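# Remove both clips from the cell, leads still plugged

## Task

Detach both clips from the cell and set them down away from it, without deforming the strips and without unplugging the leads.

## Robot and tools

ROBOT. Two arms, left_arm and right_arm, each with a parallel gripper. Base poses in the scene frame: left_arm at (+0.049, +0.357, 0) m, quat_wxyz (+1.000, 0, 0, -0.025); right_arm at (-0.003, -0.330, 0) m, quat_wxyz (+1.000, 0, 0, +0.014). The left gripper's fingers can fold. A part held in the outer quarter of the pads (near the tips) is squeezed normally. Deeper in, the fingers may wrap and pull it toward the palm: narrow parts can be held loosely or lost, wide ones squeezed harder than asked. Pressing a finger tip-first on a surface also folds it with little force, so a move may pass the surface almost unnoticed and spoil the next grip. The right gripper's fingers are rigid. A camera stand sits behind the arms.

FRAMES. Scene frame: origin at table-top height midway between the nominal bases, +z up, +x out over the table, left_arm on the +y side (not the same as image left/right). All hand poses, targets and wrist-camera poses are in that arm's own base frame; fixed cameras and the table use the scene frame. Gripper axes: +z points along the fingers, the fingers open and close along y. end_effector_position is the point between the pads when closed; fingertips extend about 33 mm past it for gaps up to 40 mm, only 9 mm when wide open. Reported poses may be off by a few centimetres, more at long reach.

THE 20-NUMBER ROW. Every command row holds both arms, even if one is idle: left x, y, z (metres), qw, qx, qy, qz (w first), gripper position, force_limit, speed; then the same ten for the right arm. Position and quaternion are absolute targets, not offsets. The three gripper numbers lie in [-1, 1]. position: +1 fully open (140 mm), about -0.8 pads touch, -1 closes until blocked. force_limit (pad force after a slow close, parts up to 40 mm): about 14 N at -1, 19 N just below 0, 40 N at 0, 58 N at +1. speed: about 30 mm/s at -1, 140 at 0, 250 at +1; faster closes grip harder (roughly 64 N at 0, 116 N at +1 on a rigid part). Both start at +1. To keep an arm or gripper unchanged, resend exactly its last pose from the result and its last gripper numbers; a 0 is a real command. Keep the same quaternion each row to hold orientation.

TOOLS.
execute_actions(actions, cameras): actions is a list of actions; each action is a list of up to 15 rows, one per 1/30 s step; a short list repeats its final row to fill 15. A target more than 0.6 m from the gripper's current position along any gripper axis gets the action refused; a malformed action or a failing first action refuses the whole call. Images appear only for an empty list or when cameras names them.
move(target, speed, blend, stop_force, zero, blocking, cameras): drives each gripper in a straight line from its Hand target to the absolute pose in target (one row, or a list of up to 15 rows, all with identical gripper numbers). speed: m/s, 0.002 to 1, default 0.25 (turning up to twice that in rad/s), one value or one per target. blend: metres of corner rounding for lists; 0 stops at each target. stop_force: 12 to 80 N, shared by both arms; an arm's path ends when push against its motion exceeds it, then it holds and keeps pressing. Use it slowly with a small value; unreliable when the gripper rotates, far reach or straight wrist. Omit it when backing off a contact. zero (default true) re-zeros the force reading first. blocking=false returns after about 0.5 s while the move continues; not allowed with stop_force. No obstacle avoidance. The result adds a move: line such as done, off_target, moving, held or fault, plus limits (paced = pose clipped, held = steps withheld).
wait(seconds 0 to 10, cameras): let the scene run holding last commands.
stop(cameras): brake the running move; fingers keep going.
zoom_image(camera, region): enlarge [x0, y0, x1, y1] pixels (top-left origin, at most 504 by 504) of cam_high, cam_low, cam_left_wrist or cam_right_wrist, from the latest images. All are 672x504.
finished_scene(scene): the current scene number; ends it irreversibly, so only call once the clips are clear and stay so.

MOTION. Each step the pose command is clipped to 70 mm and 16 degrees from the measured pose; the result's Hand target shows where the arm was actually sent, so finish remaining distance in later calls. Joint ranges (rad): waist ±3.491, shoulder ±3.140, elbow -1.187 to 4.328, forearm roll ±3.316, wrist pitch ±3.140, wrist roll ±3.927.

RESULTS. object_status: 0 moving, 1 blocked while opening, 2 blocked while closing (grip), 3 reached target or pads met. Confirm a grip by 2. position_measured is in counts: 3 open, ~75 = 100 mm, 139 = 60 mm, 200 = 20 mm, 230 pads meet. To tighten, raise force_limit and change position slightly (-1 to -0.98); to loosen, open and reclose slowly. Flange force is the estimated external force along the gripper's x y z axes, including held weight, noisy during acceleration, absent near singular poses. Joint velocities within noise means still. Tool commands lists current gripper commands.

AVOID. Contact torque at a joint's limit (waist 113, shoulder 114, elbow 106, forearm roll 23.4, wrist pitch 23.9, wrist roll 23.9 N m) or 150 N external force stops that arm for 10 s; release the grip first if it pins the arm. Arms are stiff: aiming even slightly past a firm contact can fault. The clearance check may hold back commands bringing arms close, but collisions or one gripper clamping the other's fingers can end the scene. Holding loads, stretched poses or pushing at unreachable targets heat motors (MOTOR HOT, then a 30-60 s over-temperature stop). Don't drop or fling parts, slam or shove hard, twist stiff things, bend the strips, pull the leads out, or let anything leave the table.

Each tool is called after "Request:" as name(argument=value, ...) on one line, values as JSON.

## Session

Request:
execute_actions(actions=[])

Request:
zoom_image(camera="cam_high", region=[270, 130, 410, 235])

Scene clock: 0.00 s.
left_arm: end_effector_position=(+0.9671, +0.0930, +0.3292) position_measured=3 object_status=3 end_effector_quat_wxyz=(+0.285, +0.766, +0.044, +0.575) | right_arm: end_effector_position=(+0.1104, -0.6832, +0.1631) position_measured=3 object_status=3 end_effector_quat_wxyz=(-0.088, -0.461, +0.883, -0.027)
Joint positions: left_arm=[0.275 0.66 0.122 1.942 -0.724 -0.104] | right_arm=[-1.133 0.548 0.445 0.177 -1.408 0.501]
Joint velocities: within noise
Flange force (N): no reading
Hand target: left_arm +0.9671, +0.0930, +0.3292; +0.285, +0.766, +0.044, +0.575 | right_arm +0.1104, -0.6832, +0.1631; -0.088, -0.461, +0.883, -0.027
Tool commands: left_gripper/position=+1.0 left_gripper/force_limit=+1.0 left_gripper/speed=+1.0 right_gripper/position=+1.0 right_gripper/force_limit=+1.0 right_gripper/speed=+1.0

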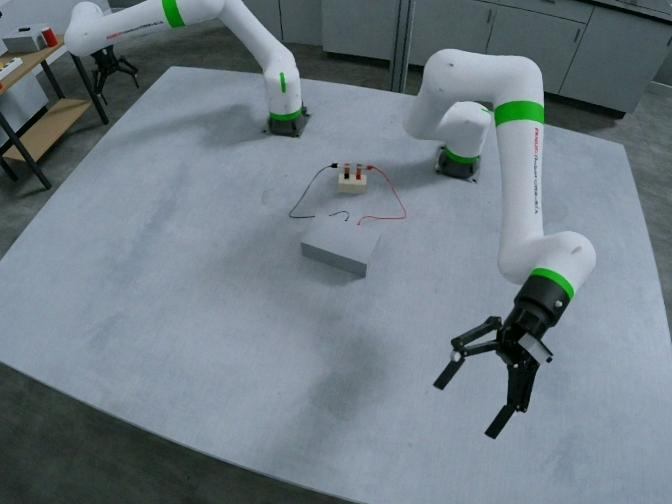

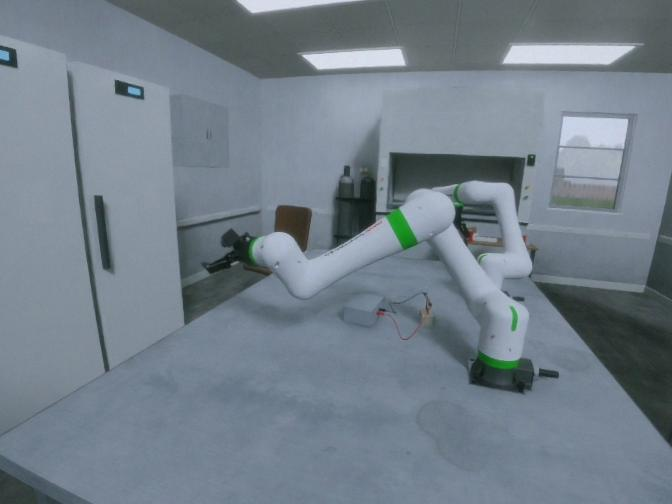

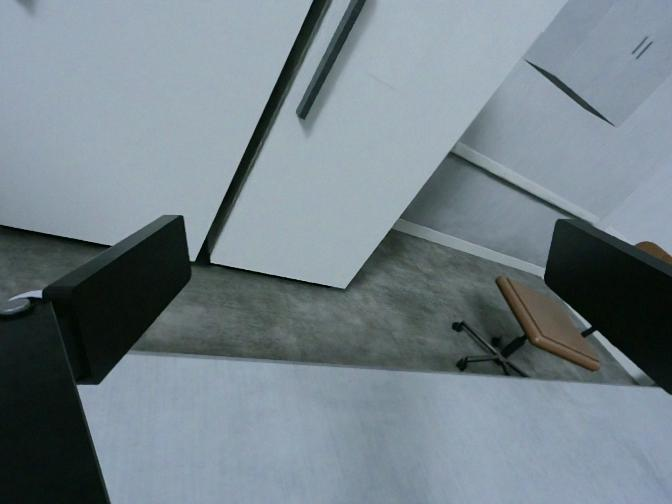

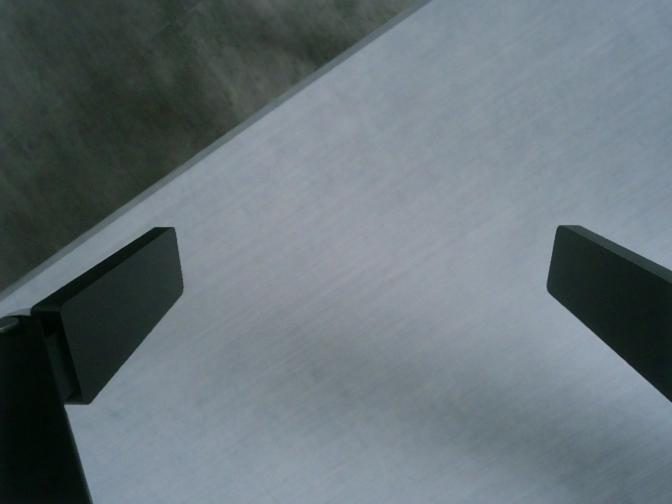

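Scaled by 3.600 from the camera's 672x504 image, which has a finer 960x720 frame.

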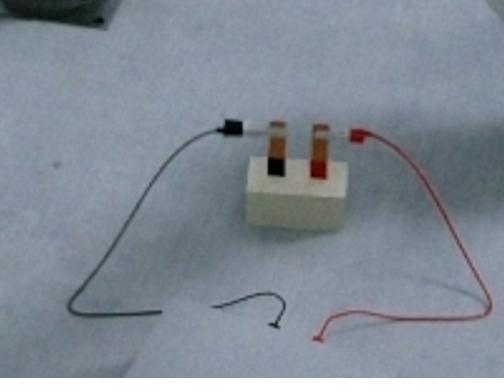

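Request:
move(target=[[0.9671,0.0930,0.3292,0.285,0.766,0.044,0.575,1,1,1,0.35,-0.35,0.28,0,0.7,-0.714,0,-0.33,-1,-1],[0.9671,0.0930,0.3292,0.285,0.766,0.044,0.575,1,1,1,0.37,0.0,0.28,0,0.809,-0.588,0,-0.33,-1,-1],[0.9671,0.0930,0.3292,0.285,0.766,0.044,0.575,1,1,1,0.30,0.25,0.2,0,0.809,-0.588,0,-0.33,-1,-1]], blend=0.08, speed=0.35, cameras=["cam_right_wrist","cam_high"])

Request:
zoom_image(camera="cam_right_wrist", region=[250, 200, 500, 500])

Scene clock: 4.47 s.
left_arm: end_effector_position=(+0.9671, +0.0930, +0.3292) position_measured=3 object_status=3 end_effector_quat_wxyz=(+0.285, +0.766, +0.044, +0.575) | right_arm: end_effector_position=(+0.3000, +0.2500, +0.2000) position_measured=171 object_status=0 end_effector_quat_wxyz=(+0.000, +0.809, -0.588, +0.000)
Joint positions: left_arm=[0.274 0.66 0.122 1.944 -0.724 -0.106] | right_arm=[1.034 -0.148 -0.227 0 -1.492 -0.72]
Flange force (N): left_arm=[0.7 -1.2 3.6] | right_arm=[0.7 -0.6 1.3]
Hand target: left_arm +0.9671, +0.0930, +0.3292; +0.285, +0.766, +0.044, +0.575 | right_arm +0.3000, +0.2500, +0.2000; +0.000, +0.809, -0.588, +0.000
Off the commanded pose: left_arm 0.000 m, 0 deg | right_arm 0.000 m, 0 deg.
move: done
Images, in order (width x height): cam_high 672x504, cam_right_wrist 672x504.

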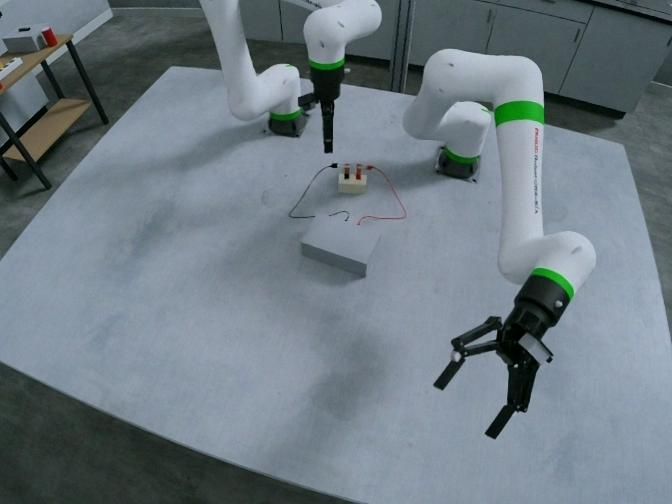

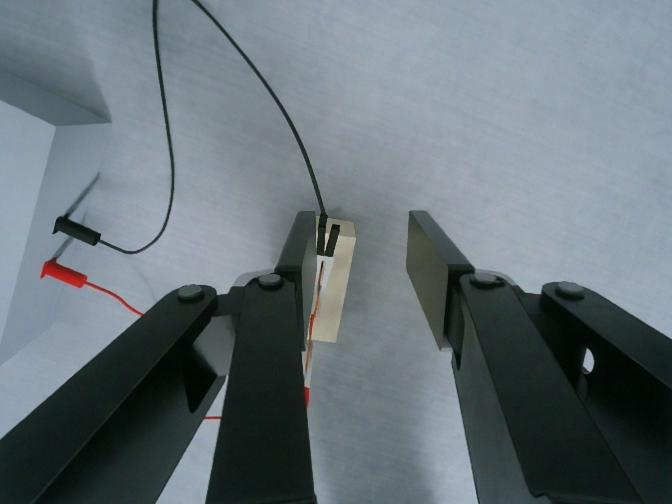

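Scaled by 1.680 from the camera's 672x504 image, which has a finer 960x720 frame.

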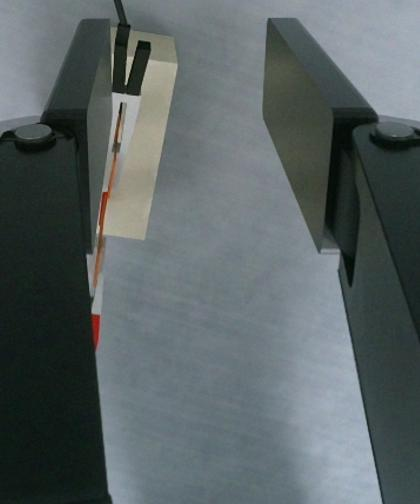

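Request:
move(target=[0.9671,0.0930,0.3292,0.285,0.766,0.044,0.575,1,1,1,0.3096,0.2636,0.18,0,0.766,-0.643,0,-0.33,-1,-1], cameras=["cam_right_wrist","cam_high"])

Request:
zoom_image(camera="cam_right_wrist", region=[260, 150, 460, 350])

Request:
zoom_image(camera="cam_high", region=[300, 120, 400, 220])

Scene clock: 5.80 s.
left_arm: end_effector_position=(+0.9671, +0.0930, +0.3292) position_measured=3 object_status=3 end_effector_quat_wxyz=(+0.285, +0.766, +0.044, +0.575) | right_arm: end_effector_position=(+0.3096, +0.2636, +0.1800) position_measured=171 object_status=3 end_effector_quat_wxyz=(+0.000, +0.766, -0.643, +0.000)
Joint positions: left_arm=[0.274 0.66 0.122 1.944 -0.724 -0.106] | right_arm=[1.031 -0.1 -0.232 0 -1.439 -0.857]
Flange force (N): left_arm=[1.1 -1.2 4.2] | right_arm=[1.1 0.0 1.5]
Hand target: left_arm +0.9671, +0.0930, +0.3292; +0.285, +0.766, +0.044, +0.575 | right_arm +0.3096, +0.2636, +0.1800; +0.000, +0.766, -0.643, +0.000
Off the commanded pose: left_arm 0.000 m, 0 deg | right_arm 0.000 m, 0 deg.
move: done
Images, in order (width x height): cam_high 672x504, cam_right_wrist 672x504.

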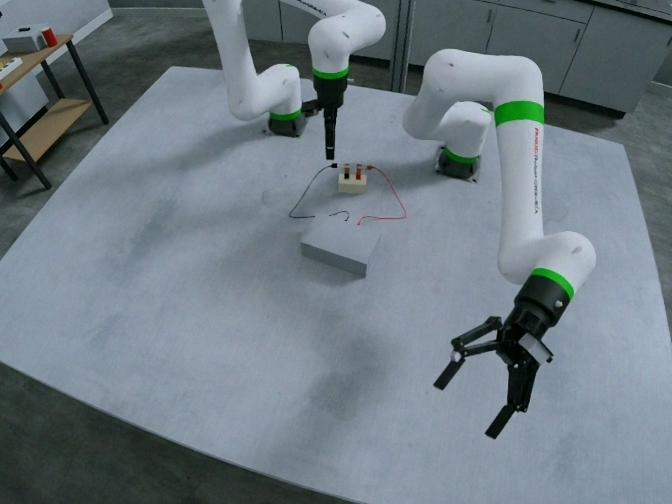

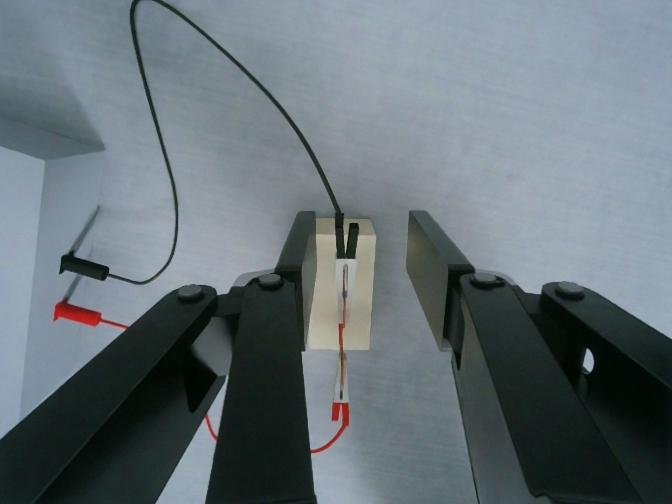

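Scaled by 2.520 from the camera's 672x504 image, which has a finer 960x720 frame.

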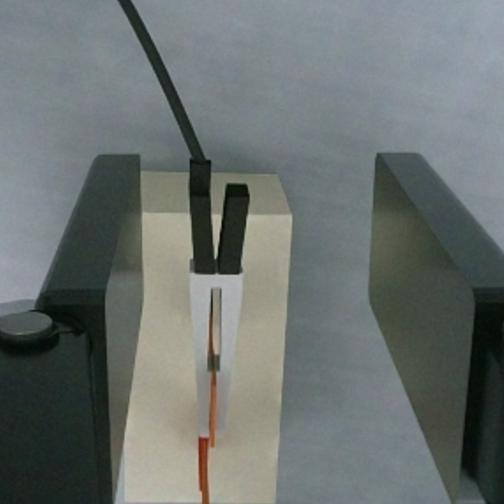

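Scaled by 5.040 from the camera's 672x504 image, which has a finer 960x720 frame.

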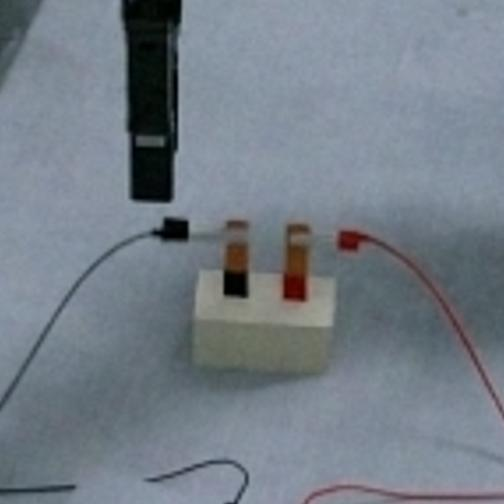

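Request:
move(target=[0.9671,0.0930,0.3292,0.285,0.766,0.044,0.575,1,1,1,0.3135,0.2705,0.14,0,0.7547,-0.656,0,-0.33,-1,-1], speed=0.1, cameras=["cam_right_wrist","cam_high"])

Request:
zoom_image(camera="cam_right_wrist", region=[260, 150, 460, 350])

Request:
zoom_image(camera="cam_high", region=[300, 120, 400, 220])

Scene clock: 6.93 s.
left_arm: end_effector_position=(+0.9671, +0.0930, +0.3292) position_measured=3 object_status=3 end_effector_quat_wxyz=(+0.285, +0.766, +0.044, +0.575) | right_arm: end_effector_position=(+0.3135, +0.2705, +0.1400) position_measured=171 object_status=3 end_effector_quat_wxyz=(+0.000, +0.755, -0.656, +0.000)
Joint positions: left_arm=[0.274 0.66 0.122 1.944 -0.724 -0.106] | right_arm=[1.031 -0.063 -0.292 0 -1.342 -0.892]
Flange force (N): left_arm=[1.1 -1.6 4.4] | right_arm=[1.0 0.1 0.5]
Hand target: left_arm +0.9671, +0.0930, +0.3292; +0.285, +0.766, +0.044, +0.575 | right_arm +0.3135, +0.2705, +0.1400; +0.000, +0.755, -0.656, +0.000
Off the commanded pose: left_arm 0.000 m, 0 deg | right_arm 0.000 m, 0 deg.
move: done
Images, in order (width x height): cam_high 672x504, cam_right_wrist 672x504.

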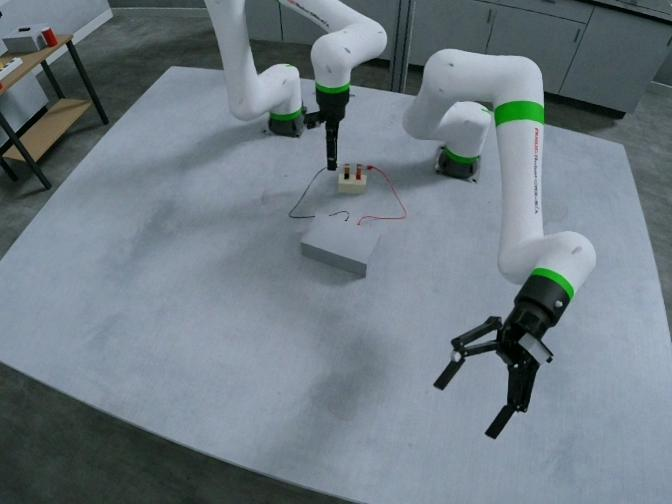

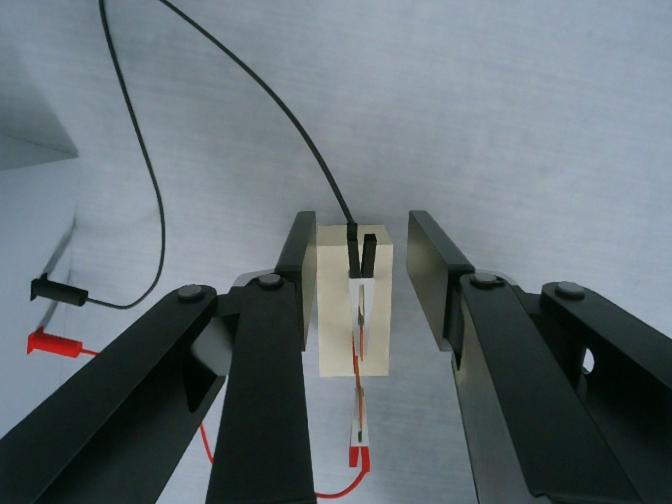

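Scaled by 2.520 from the camera's 672x504 image, which has a finer 960x720 frame.

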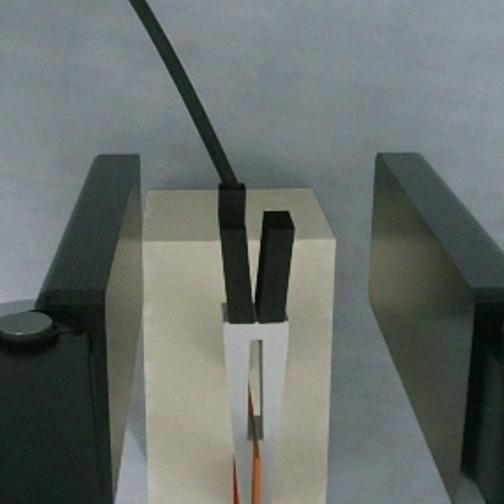

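Scaled by 5.040 from the camera's 672x504 image, which has a finer 960x720 frame.

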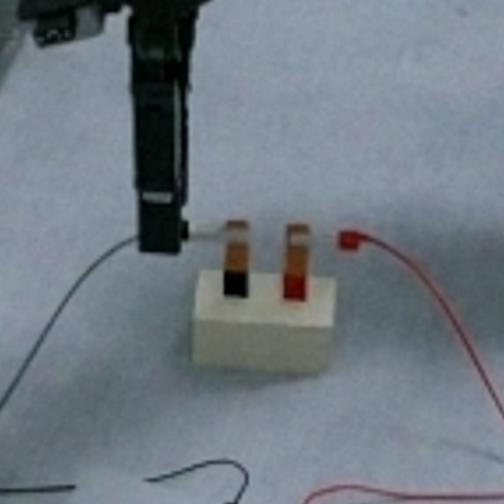

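Request:
move(target=[[0.9671,0.0930,0.3292,0.285,0.766,0.044,0.575,1,1,1,0.3132,0.2725,0.122,0,0.7547,-0.656,0,-0.33,0,-1],[0.9671,0.0930,0.3292,0.285,0.766,0.044,0.575,1,1,1,0.3132,0.2725,0.122,0,0.7547,-0.656,0,-0.98,0,-1]], speed=0.08, cameras=["cam_right_wrist","cam_high"])

Request:
zoom_image(camera="cam_right_wrist", region=[310, 190, 430, 310])

Request:
zoom_image(camera="cam_high", region=[300, 120, 400, 220])

Scene clock: 9.43 s.
left_arm: end_effector_position=(+0.9671, +0.0930, +0.3292) position_measured=3 object_status=3 end_effector_quat_wxyz=(+0.285, +0.766, +0.044, +0.575) | right_arm: end_effector_position=(+0.3132, +0.2725, +0.1220) position_measured=220 object_status=0 end_effector_quat_wxyz=(+0.000, +0.755, -0.656, +0.000)
Joint positions: left_arm=[0.274 0.66 0.122 1.944 -0.724 -0.106] | right_arm=[1.035 -0.048 -0.321 0 -1.298 -0.895]
Flange force (N): left_arm=[0.6 -0.9 3.7] | right_arm=[1.1 0.3 1.2]
Hand target: left_arm +0.9671, +0.0930, +0.3292; +0.285, +0.766, +0.044, +0.575 | right_arm +0.3132, +0.2725, +0.1220; +0.000, +0.755, -0.656, +0.000
Off the commanded pose: left_arm 0.000 m, 0 deg | right_arm 0.000 m, 0 deg.
move: done
Images, in order (width x height): cam_high 672x504, cam_right_wrist 672x504.

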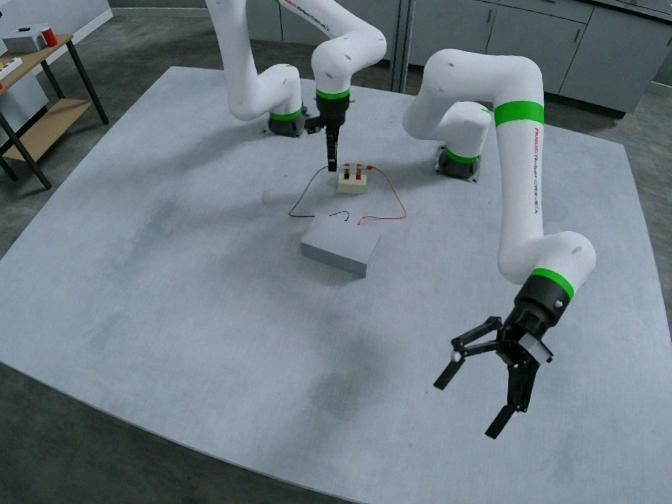

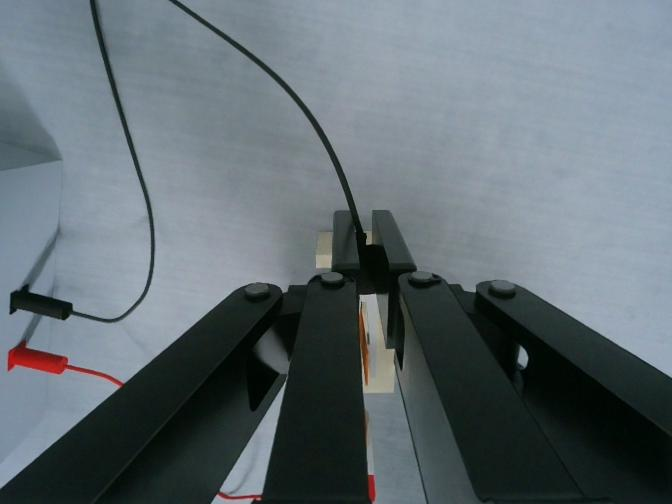

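Scaled by 4.200 from the camera's 672x504 image, which has a finer 960x720 frame.

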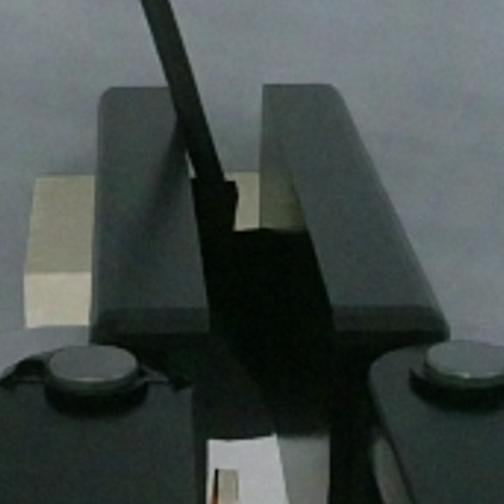

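Scaled by 5.040 from the camera's 672x504 image, which has a finer 960x720 frame.

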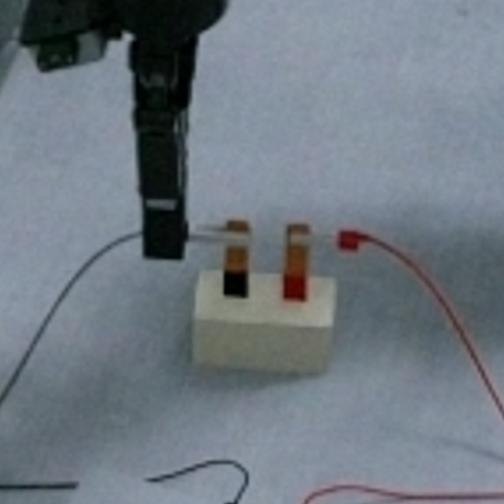

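Request:
move(target=[[0.9671,0.0930,0.3292,0.285,0.766,0.044,0.575,1,1,1,0.3181,0.2376,0.122,0,0.7547,-0.656,0,-0.98,0,-1],[0.9671,0.0930,0.3292,0.285,0.766,0.044,0.575,1,1,1,0.324,0.193,0.115,0,0.7547,-0.656,0,-0.98,0,-1],[0.9671,0.0930,0.3292,0.285,0.766,0.044,0.575,1,1,1,0.324,0.193,0.045,0,0.7547,-0.656,0,-0.98,0,-1],[0.9671,0.0930,0.3292,0.285,0.766,0.044,0.575,1,1,1,0.324,0.193,0.045,0,0.7547,-0.656,0,-0.33,0,-1]], speed=[0.04,0.12,0.06,0.06], cameras=["cam_right_wrist","cam_high"])

Request:
move(target=[[0.9671,0.0930,0.3292,0.285,0.766,0.044,0.575,1,1,1,0.324,0.193,0.2,0,0.7547,-0.656,0,-0.33,0,-1],[0.9671,0.0930,0.3292,0.285,0.766,0.044,0.575,1,1,1,0.3,0.3,0.22,0,0.985,0.174,0,-0.33,0,-1],[0.9671,0.0930,0.3292,0.285,0.766,0.044,0.575,1,1,1,0.2994,0.3705,0.18,0,0.656,0.7547,0,-0.33,0,-1]], speed=[0.15,0.7,0.7], blend=0.01, cameras=["cam_right_wrist","cam_high"])

Request:
zoom_image(camera="cam_right_wrist", region=[260, 150, 460, 350])

Scene clock: 14.37 s.
left_arm: end_effector_position=(+0.9671, +0.0930, +0.3292) position_measured=3 object_status=3 end_effector_quat_wxyz=(+0.285, +0.766, +0.044, +0.575) | right_arm: end_effector_position=(+0.3240, +0.1930, +0.0450) position_measured=171 object_status=0 end_effector_quat_wxyz=(+0.000, +0.755, -0.656, +0.000)
Joint positions: left_arm=[0.274 0.66 0.122 1.944 -0.724 -0.106] | right_arm=[0.889 -0.075 -0.538 0 -1.107 -0.749]
Flange force (N): left_arm=[1.5 -2.2 4.6] | right_arm=[1.1 -1.0 1.0]
Hand target: left_arm +0.9671, +0.0930, +0.3292; +0.285, +0.766, +0.044, +0.575 | right_arm +0.3240, +0.1930, +0.0450; +0.000, +0.755, -0.656, +0.000
Off the commanded pose: left_arm 0.000 m, 0 deg | right_arm 0.000 m, 0 deg.
move: done
Images, in order (width x height): cam_high 672x504, cam_right_wrist 672x504.

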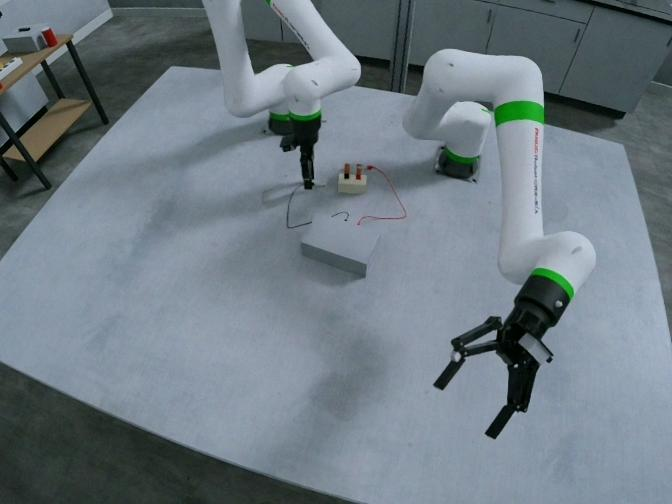

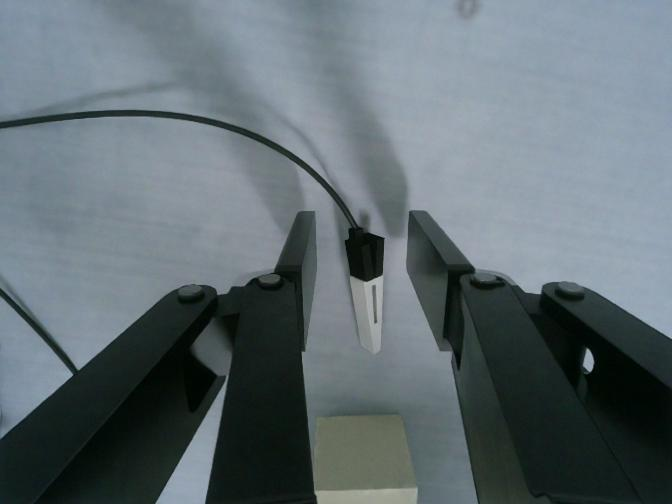

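Scene clock: 18.30 s.
left_arm: end_effector_position=(+0.9671, +0.0930, +0.3292) position_measured=3 object_status=3 end_effector_quat_wxyz=(+0.285, +0.766, +0.044, +0.575) | right_arm: end_effector_position=(+0.2994, +0.3705, +0.1800) position_measured=171 object_status=3 end_effector_quat_wxyz=(+0.000, +0.656, +0.755, +0.000)
Joint positions: left_arm=[0.274 0.66 0.122 1.944 -0.724 -0.106] | right_arm=[1.168 0.078 -0.055 0 -1.437 2.114]
Flange force (N): left_arm=[1.1 -1.0 3.9] | right_arm=[-1.4 -0.2 1.4]
Hand target: left_arm +0.9671, +0.0930, +0.3292; +0.285, +0.766, +0.044, +0.575 | right_arm +0.2994, +0.3705, +0.1800; +0.000, +0.656, +0.755, +0.000
Off the commanded pose: left_arm 0.000 m, 0 deg | right_arm 0.000 m, 0 deg.
move: done
Images, in order (width x height): cam_high 672x504, cam_right_wrist 672x504.

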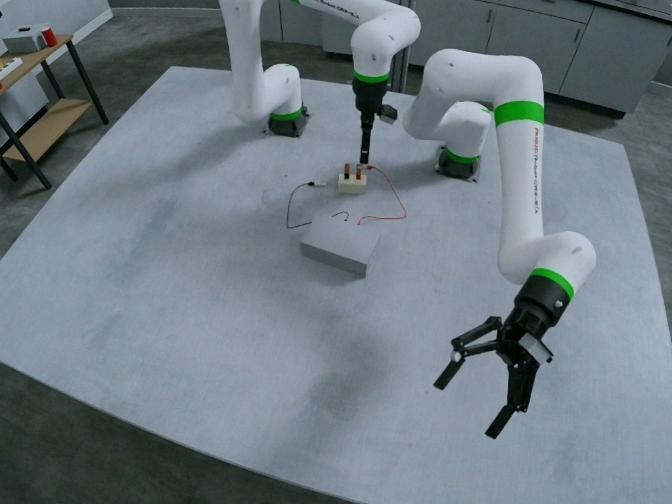

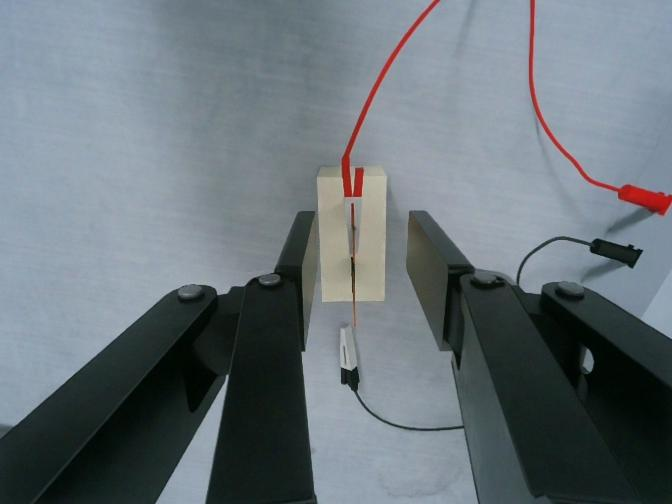

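Scaled by 2.520 from the camera's 672x504 image, which has a finer 960x720 frame.

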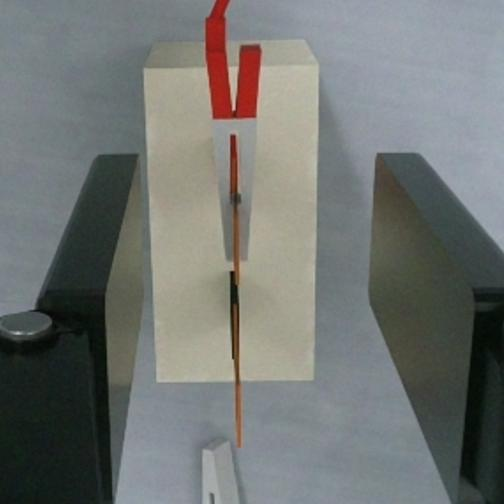

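Request:
move(target=[0.9671,0.0930,0.3292,0.285,0.766,0.044,0.575,1,1,1,0.2946,0.390,0.14,0,0.656,0.7547,0,-0.33,0,-1], speed=0.1, cameras=["cam_right_wrist"])

Request:
zoom_image(camera="cam_right_wrist", region=[260, 150, 460, 350])

Scene clock: 19.40 s.
left_arm: end_effector_position=(+0.9671, +0.0930, +0.3292) position_measured=3 object_status=3 end_effector_quat_wxyz=(+0.285, +0.766, +0.044, +0.575) | right_arm: end_effector_position=(+0.2945, +0.3900, +0.1399) position_measured=171 object_status=3 end_effector_quat_wxyz=(+0.000, +0.656, +0.755, +0.000)
Joint positions: left_arm=[0.274 0.66 0.122 1.944 -0.724 -0.106] | right_arm=[1.193 0.127 -0.097 0 -1.348 2.088]
Flange force (N): left_arm=[1.4 -1.7 4.9] | right_arm=[-1.9 -0.5 1.2]
Hand target: left_arm +0.9671, +0.0930, +0.3292; +0.285, +0.766, +0.044, +0.575 | right_arm +0.2946, +0.3900, +0.1400; +0.000, +0.656, +0.755, +0.000
Off the commanded pose: left_arm 0.000 m, 0 deg | right_arm 0.000 m, 0 deg.
move: done
Images, in order (width x height): cam_right_wrist 672x504.

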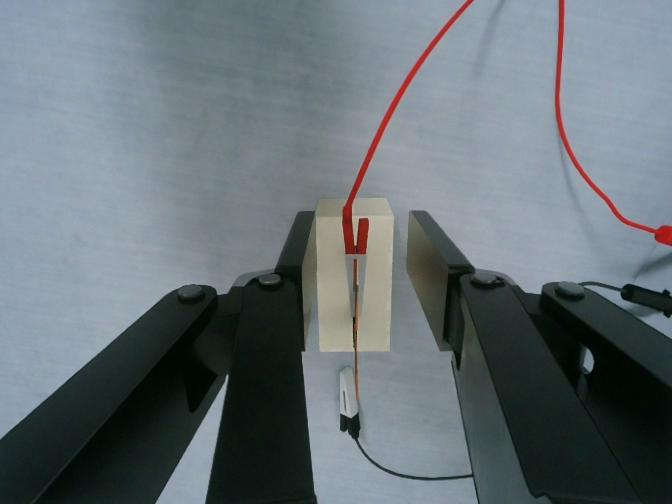

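Scaled by 2.520 from the camera's 672x504 image, which has a finer 960x720 frame.

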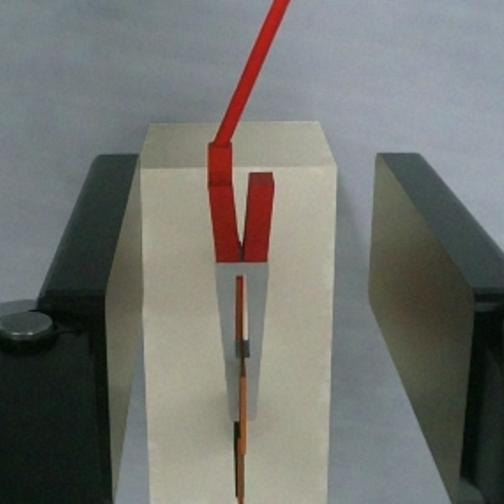

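Request:
move(target=[[0.9671,0.0930,0.3292,0.285,0.766,0.044,0.575,1,1,1,0.2914,0.3957,0.117,0,0.656,0.7547,0,-0.33,0,-1],[0.9671,0.0930,0.3292,0.285,0.766,0.044,0.575,1,1,1,0.2914,0.3957,0.117,0,0.656,0.7547,0,-0.98,0,-1]], speed=0.08, cameras=["cam_right_wrist","cam_high"])

Request:
zoom_image(camera="cam_right_wrist", region=[310, 190, 430, 310])

Request:
zoom_image(camera="cam_high", region=[300, 120, 400, 220])

Scene clock: 22.13 s.
left_arm: end_effector_position=(+0.9671, +0.0930, +0.3292) position_measured=3 object_status=3 end_effector_quat_wxyz=(+0.285, +0.766, +0.044, +0.575) | right_arm: end_effector_position=(+0.2914, +0.3957, +0.1170) position_measured=220 object_status=0 end_effector_quat_wxyz=(+0.000, +0.656, +0.755, +0.000)
Joint positions: left_arm=[0.274 0.66 0.122 1.944 -0.724 -0.106] | right_arm=[1.204 0.147 -0.128 0 -1.295 2.078]
Flange force (N): left_arm=[0.9 -1.2 3.6] | right_arm=[-1.7 -0.5 1.3]
Hand target: left_arm +0.9671, +0.0930, +0.3292; +0.285, +0.766, +0.044, +0.575 | right_arm +0.2914, +0.3957, +0.1170; +0.000, +0.656, +0.755, +0.000
Off the commanded pose: left_arm 0.000 m, 0 deg | right_arm 0.000 m, 0 deg.
move: done
Images, in order (width x height): cam_high 672x504, cam_right_wrist 672x504.

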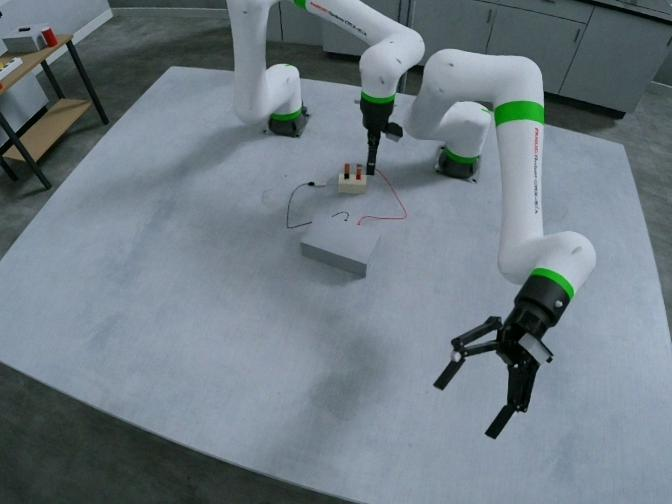

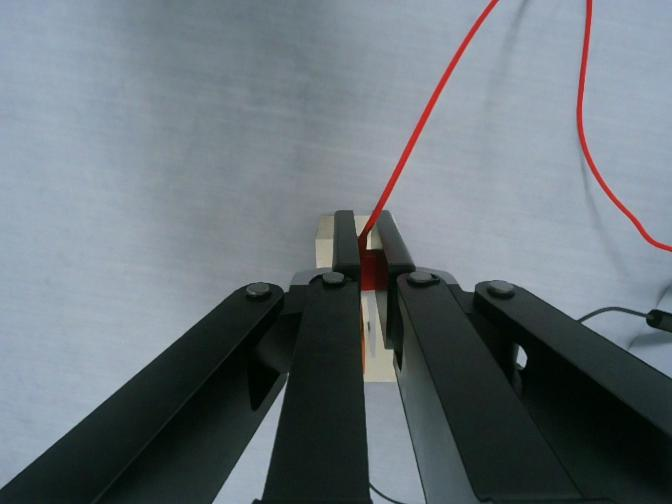

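Scaled by 4.200 from the camera's 672x504 image, which has a finer 960x720 frame.

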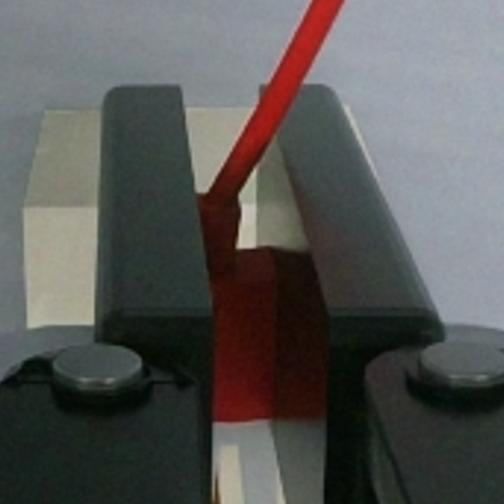

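Scaled by 5.040 from the camera's 672x504 image, which has a finer 960x720 frame.

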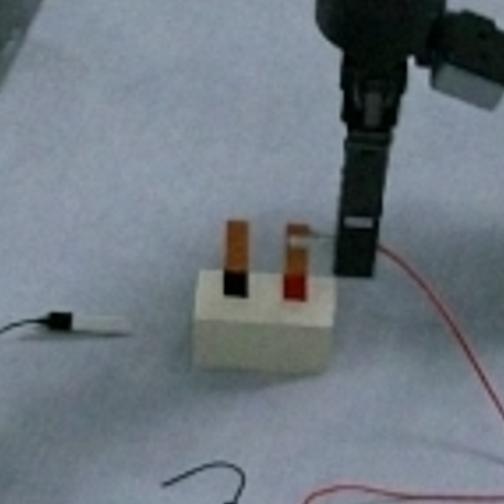

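Request:
move(target=[[0.9671,0.0930,0.3292,0.285,0.766,0.044,0.575,1,1,1,0.2863,0.4313,0.117,0,0.656,0.7547,0,-0.98,0,-1],[0.9671,0.0930,0.3292,0.285,0.766,0.044,0.575,1,1,1,0.3,0.47,0.115,0,0.656,0.7547,0,-0.98,0,-1],[0.9671,0.0930,0.3292,0.285,0.766,0.044,0.575,1,1,1,0.3,0.47,0.043,0,0.656,0.7547,0,-0.98,0,-1],[0.9671,0.0930,0.3292,0.285,0.766,0.044,0.575,1,1,1,0.3,0.47,0.043,0,0.656,0.7547,0,-0.33,0,-1],[0.9671,0.0930,0.3292,0.285,0.766,0.044,0.575,1,1,1,0.3,0.47,0.18,0,0.656,0.7547,0,-0.33,0,-1]], speed=[0.04,0.12,0.06,0.06,0.15], cameras=["cam_right_wrist","cam_high"])

Request:
zoom_image(camera="cam_high", region=[270, 130, 410, 235])

Scene clock: 24.13 s.
left_arm: end_effector_position=(+0.9671, +0.0930, +0.3292) position_measured=3 object_status=3 end_effector_quat_wxyz=(+0.285, +0.766, +0.044, +0.575) | right_arm: end_effector_position=(+0.2891, +0.4395, +0.1165) position_measured=220 object_status=2 end_effector_quat_wxyz=(+0.000, +0.656, +0.755, +0.000)
Joint positions: left_arm=[0.274 0.66 0.122 1.944 -0.724 -0.106] | right_arm=[1.239 0.232 -0.029 0 -1.309 2.043]
Flange force (N): left_arm=[0.9 -1.1 3.8] | right_arm=[-1.9 -1.0 0.6]
Hand target: left_arm +0.9671, +0.0930, +0.3292; +0.285, +0.766, +0.044, +0.575 | right_arm +0.2891, +0.4395, +0.1165; +0.000, +0.656, +0.755, +0.000
Tool commands: left_gripper/position=+1.0 left_gripper/force_limit=+1.0 left_gripper/speed=+1.0 right_gripper/position=-0.98 right_gripper/force_limit=+0.0 right_gripper/speed=-1.0
Off the commanded pose: left_arm 0.000 m, 0 deg | right_arm 0.071 m, 0 deg.
move: held (right_arm; a check stopped the path); path passed 1 of 5 targets; target 4's new numbers were not sent; limits=held
pose unreachable (right arm): on one or more control steps of this call, first in action 0 (counted from 0), this arm could not follow its commanded pose, so it was not sent that pose on those steps. It may still have moved: this result reports where it is.
cause: moving toward the commanded pose would bring a part of the arm too close to another arm (a part of this arm just beyond joint 5 (wrist pitch) and a part of the left arm just beyond its joint 2 (shoulder), 15 mm apart when this arm was first held).
Images, in order (width x height): cam_high 672x504, cam_right_wrist 672x504.

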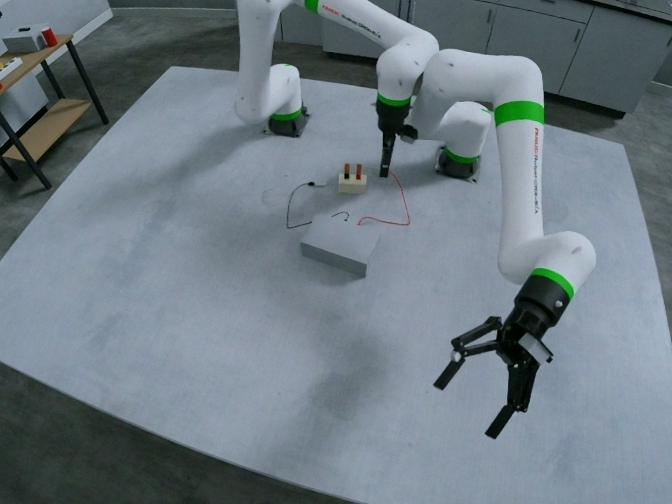

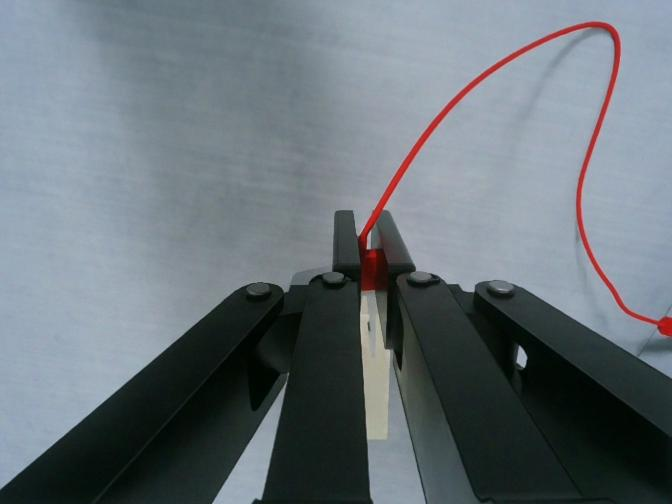

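Scaled by 3.600 from the camera's 672x504 image, which has a finer 960x720 frame.

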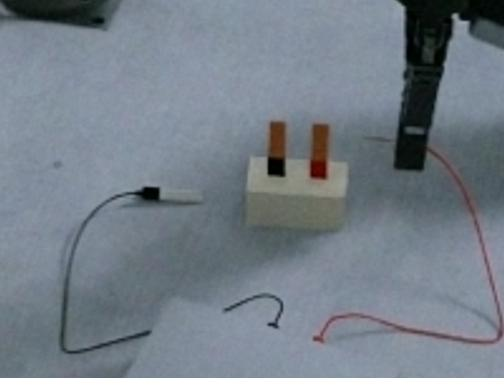

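Request:
move(target=[[0.887,0.396,0.3292,0.188,0.749,0.167,0.6135,1,1,1,0.2891,0.4395,0.1165,0,0.656,0.7547,0,-0.98,0,-1],[0.887,0.396,0.3292,0.188,0.749,0.167,0.6135,1,1,1,0.3,0.47,0.115,0,0.656,0.7547,0,-0.98,0,-1],[0.887,0.396,0.3292,0.188,0.749,0.167,0.6135,1,1,1,0.3,0.47,0.043,0,0.656,0.7547,0,-0.98,0,-1],[0.887,0.396,0.3292,0.188,0.749,0.167,0.6135,1,1,1,0.3,0.47,0.043,0,0.656,0.7547,0,-0.33,0,-1],[0.887,0.396,0.3292,0.188,0.749,0.167,0.6135,1,1,1,0.3,0.47,0.16,0,0.656,0.7547,0,-0.33,0,-1]], speed=[0.3,0.12,0.06,0.06,0.15], cameras=["cam_right_wrist","cam_high"])

Request:
zoom_image(camera="cam_high", region=[270, 130, 410, 235])

Scene clock: 26.60 s.
left_arm: end_effector_position=(+0.8870, +0.3960, +0.3292) position_measured=3 object_status=3 end_effector_quat_wxyz=(+0.188, +0.749, +0.167, +0.613) | right_arm: end_effector_position=(+0.2942, +0.4541, +0.1157) position_measured=220 object_status=2 end_effector_quat_wxyz=(+0.000, +0.656, +0.755, +0.000)
Joint positions: left_arm=[0.598 0.659 0.12 1.945 -0.723 -0.107] | right_arm=[1.239 0.269 0.015 0 -1.316 2.043]
Flange force (N): left_arm=[1.7 -1.7 4.5] | right_arm=[-3.3 -1.5 0.7]
Hand target: left_arm +0.8870, +0.3960, +0.3292; +0.188, +0.749, +0.167, +0.613 | right_arm +0.2941, +0.4541, +0.1157; +0.000, +0.656, +0.755, +0.000
Tool commands: left_gripper/position=+1.0 left_gripper/force_limit=+1.0 left_gripper/speed=+1.0 right_gripper/position=-0.98 right_gripper/force_limit=+0.0 right_gripper/speed=-1.0
Off the commanded pose: left_arm 0.000 m, 0 deg | right_arm 0.047 m, 0 deg.
move: held (right_arm; a check stopped the path); path passed 1 of 5 targets; target 4's new numbers were not sent; limits=held
pose unreachable (right arm): on one or more control steps of this call, first in action 0 (counted from 0), this arm could not follow its commanded pose, so it was not sent that pose on those steps. It may still have moved: this result reports where it is.
cause: moving toward the commanded pose would bring a part of the arm too close to another arm (a part of this arm just beyond joint 6 (wrist roll) and a part of the left arm just beyond its joint 2 (shoulder), where that arm would come to rest).
Images, in order (width x height): cam_high 672x504, cam_right_wrist 672x504.

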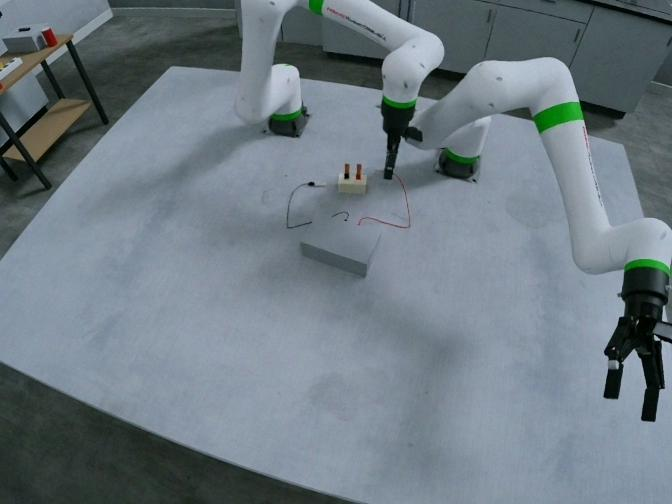

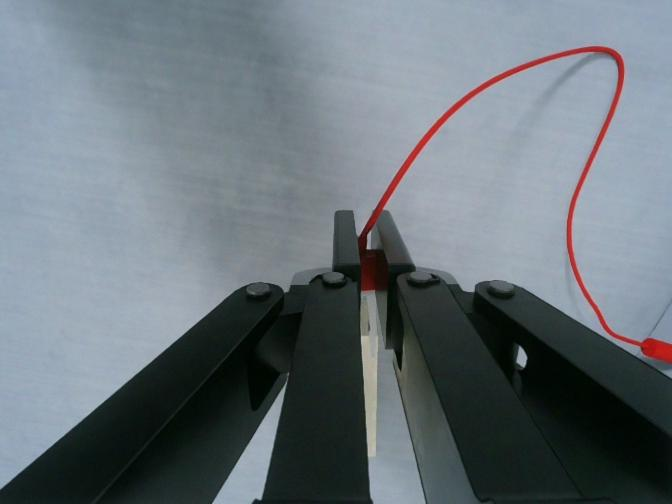

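Scaled by 3.600 from the camera's 672x504 image, which has a finer 960x720 frame.

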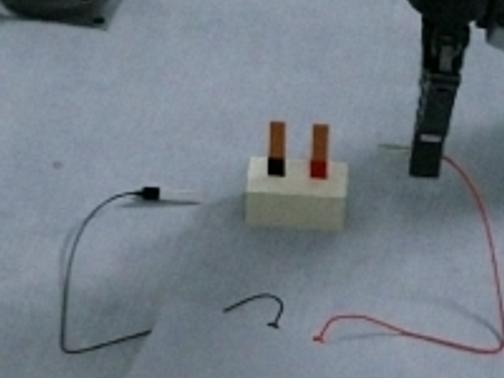

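Request:
move(target=[[0.887,0.396,0.3292,0.188,0.749,0.167,0.6135,1,1,1,0.35,0.457,0.115,0,0.656,0.7547,0,-0.98,0,-1],[0.887,0.396,0.3292,0.188,0.749,0.167,0.6135,1,1,1,0.35,0.457,0.043,0,0.656,0.7547,0,-0.98,0,-1],[0.887,0.396,0.3292,0.188,0.749,0.167,0.6135,1,1,1,0.35,0.457,0.043,0,0.656,0.7547,0,-0.33,0,-1],[0.887,0.396,0.3292,0.188,0.749,0.167,0.6135,1,1,1,0.35,0.457,0.16,0,0.656,0.7547,0,-0.33,0,-1]], speed=[0.12,0.06,0.06,0.15], cameras=["cam_right_wrist","cam_high"])

Request:
zoom_image(camera="cam_high", region=[270, 130, 410, 235])

Scene clock: 31.60 s.
left_arm: end_effector_position=(+0.8870, +0.3960, +0.3292) position_measured=3 object_status=3 end_effector_quat_wxyz=(+0.188, +0.749, +0.167, +0.613) | right_arm: end_effector_position=(+0.3501, +0.4570, +0.1602) position_measured=171 object_status=3 end_effector_quat_wxyz=(+0.000, +0.656, +0.755, +0.000)
Joint positions: left_arm=[0.598 0.659 0.12 1.945 -0.723 -0.107] | right_arm=[1.145 0.334 0.204 0 -1.441 2.136]
Flange force (N): left_arm=[1.4 -1.3 3.6] | right_arm=[-1.7 -0.7 1.2]
Hand target: left_arm +0.8870, +0.3960, +0.3292; +0.188, +0.749, +0.167, +0.613 | right_arm +0.3500, +0.4570, +0.1600; +0.000, +0.656, +0.755, +0.000
Off the commanded pose: left_arm 0.000 m, 0 deg | right_arm 0.000 m, 0 deg.
move: done
Images, in order (width x height): cam_high 672x504, cam_right_wrist 672x504.

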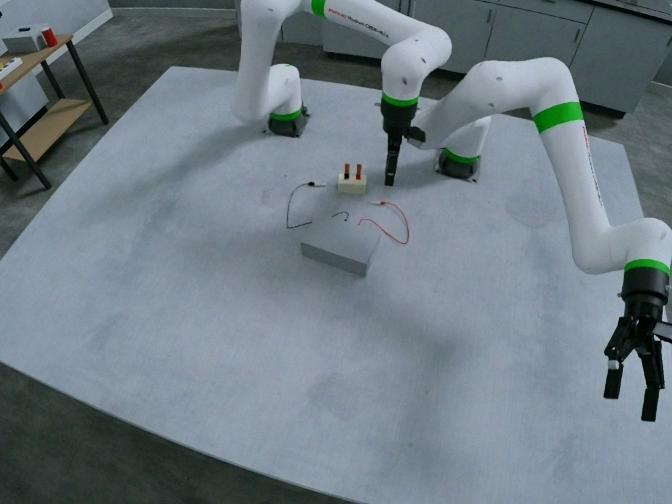

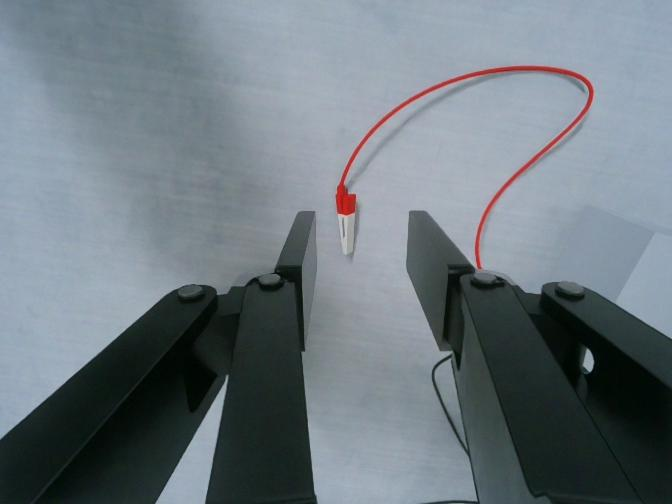

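Scaled by 3.600 from the camera's 672x504 image, which has a finer 960x720 frame.

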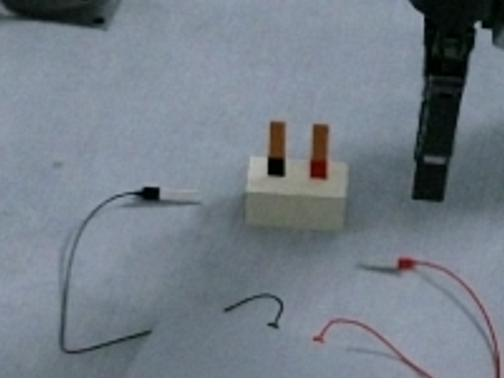

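Request:
finished_scene(scene=2)

The scene is finished: the task was done.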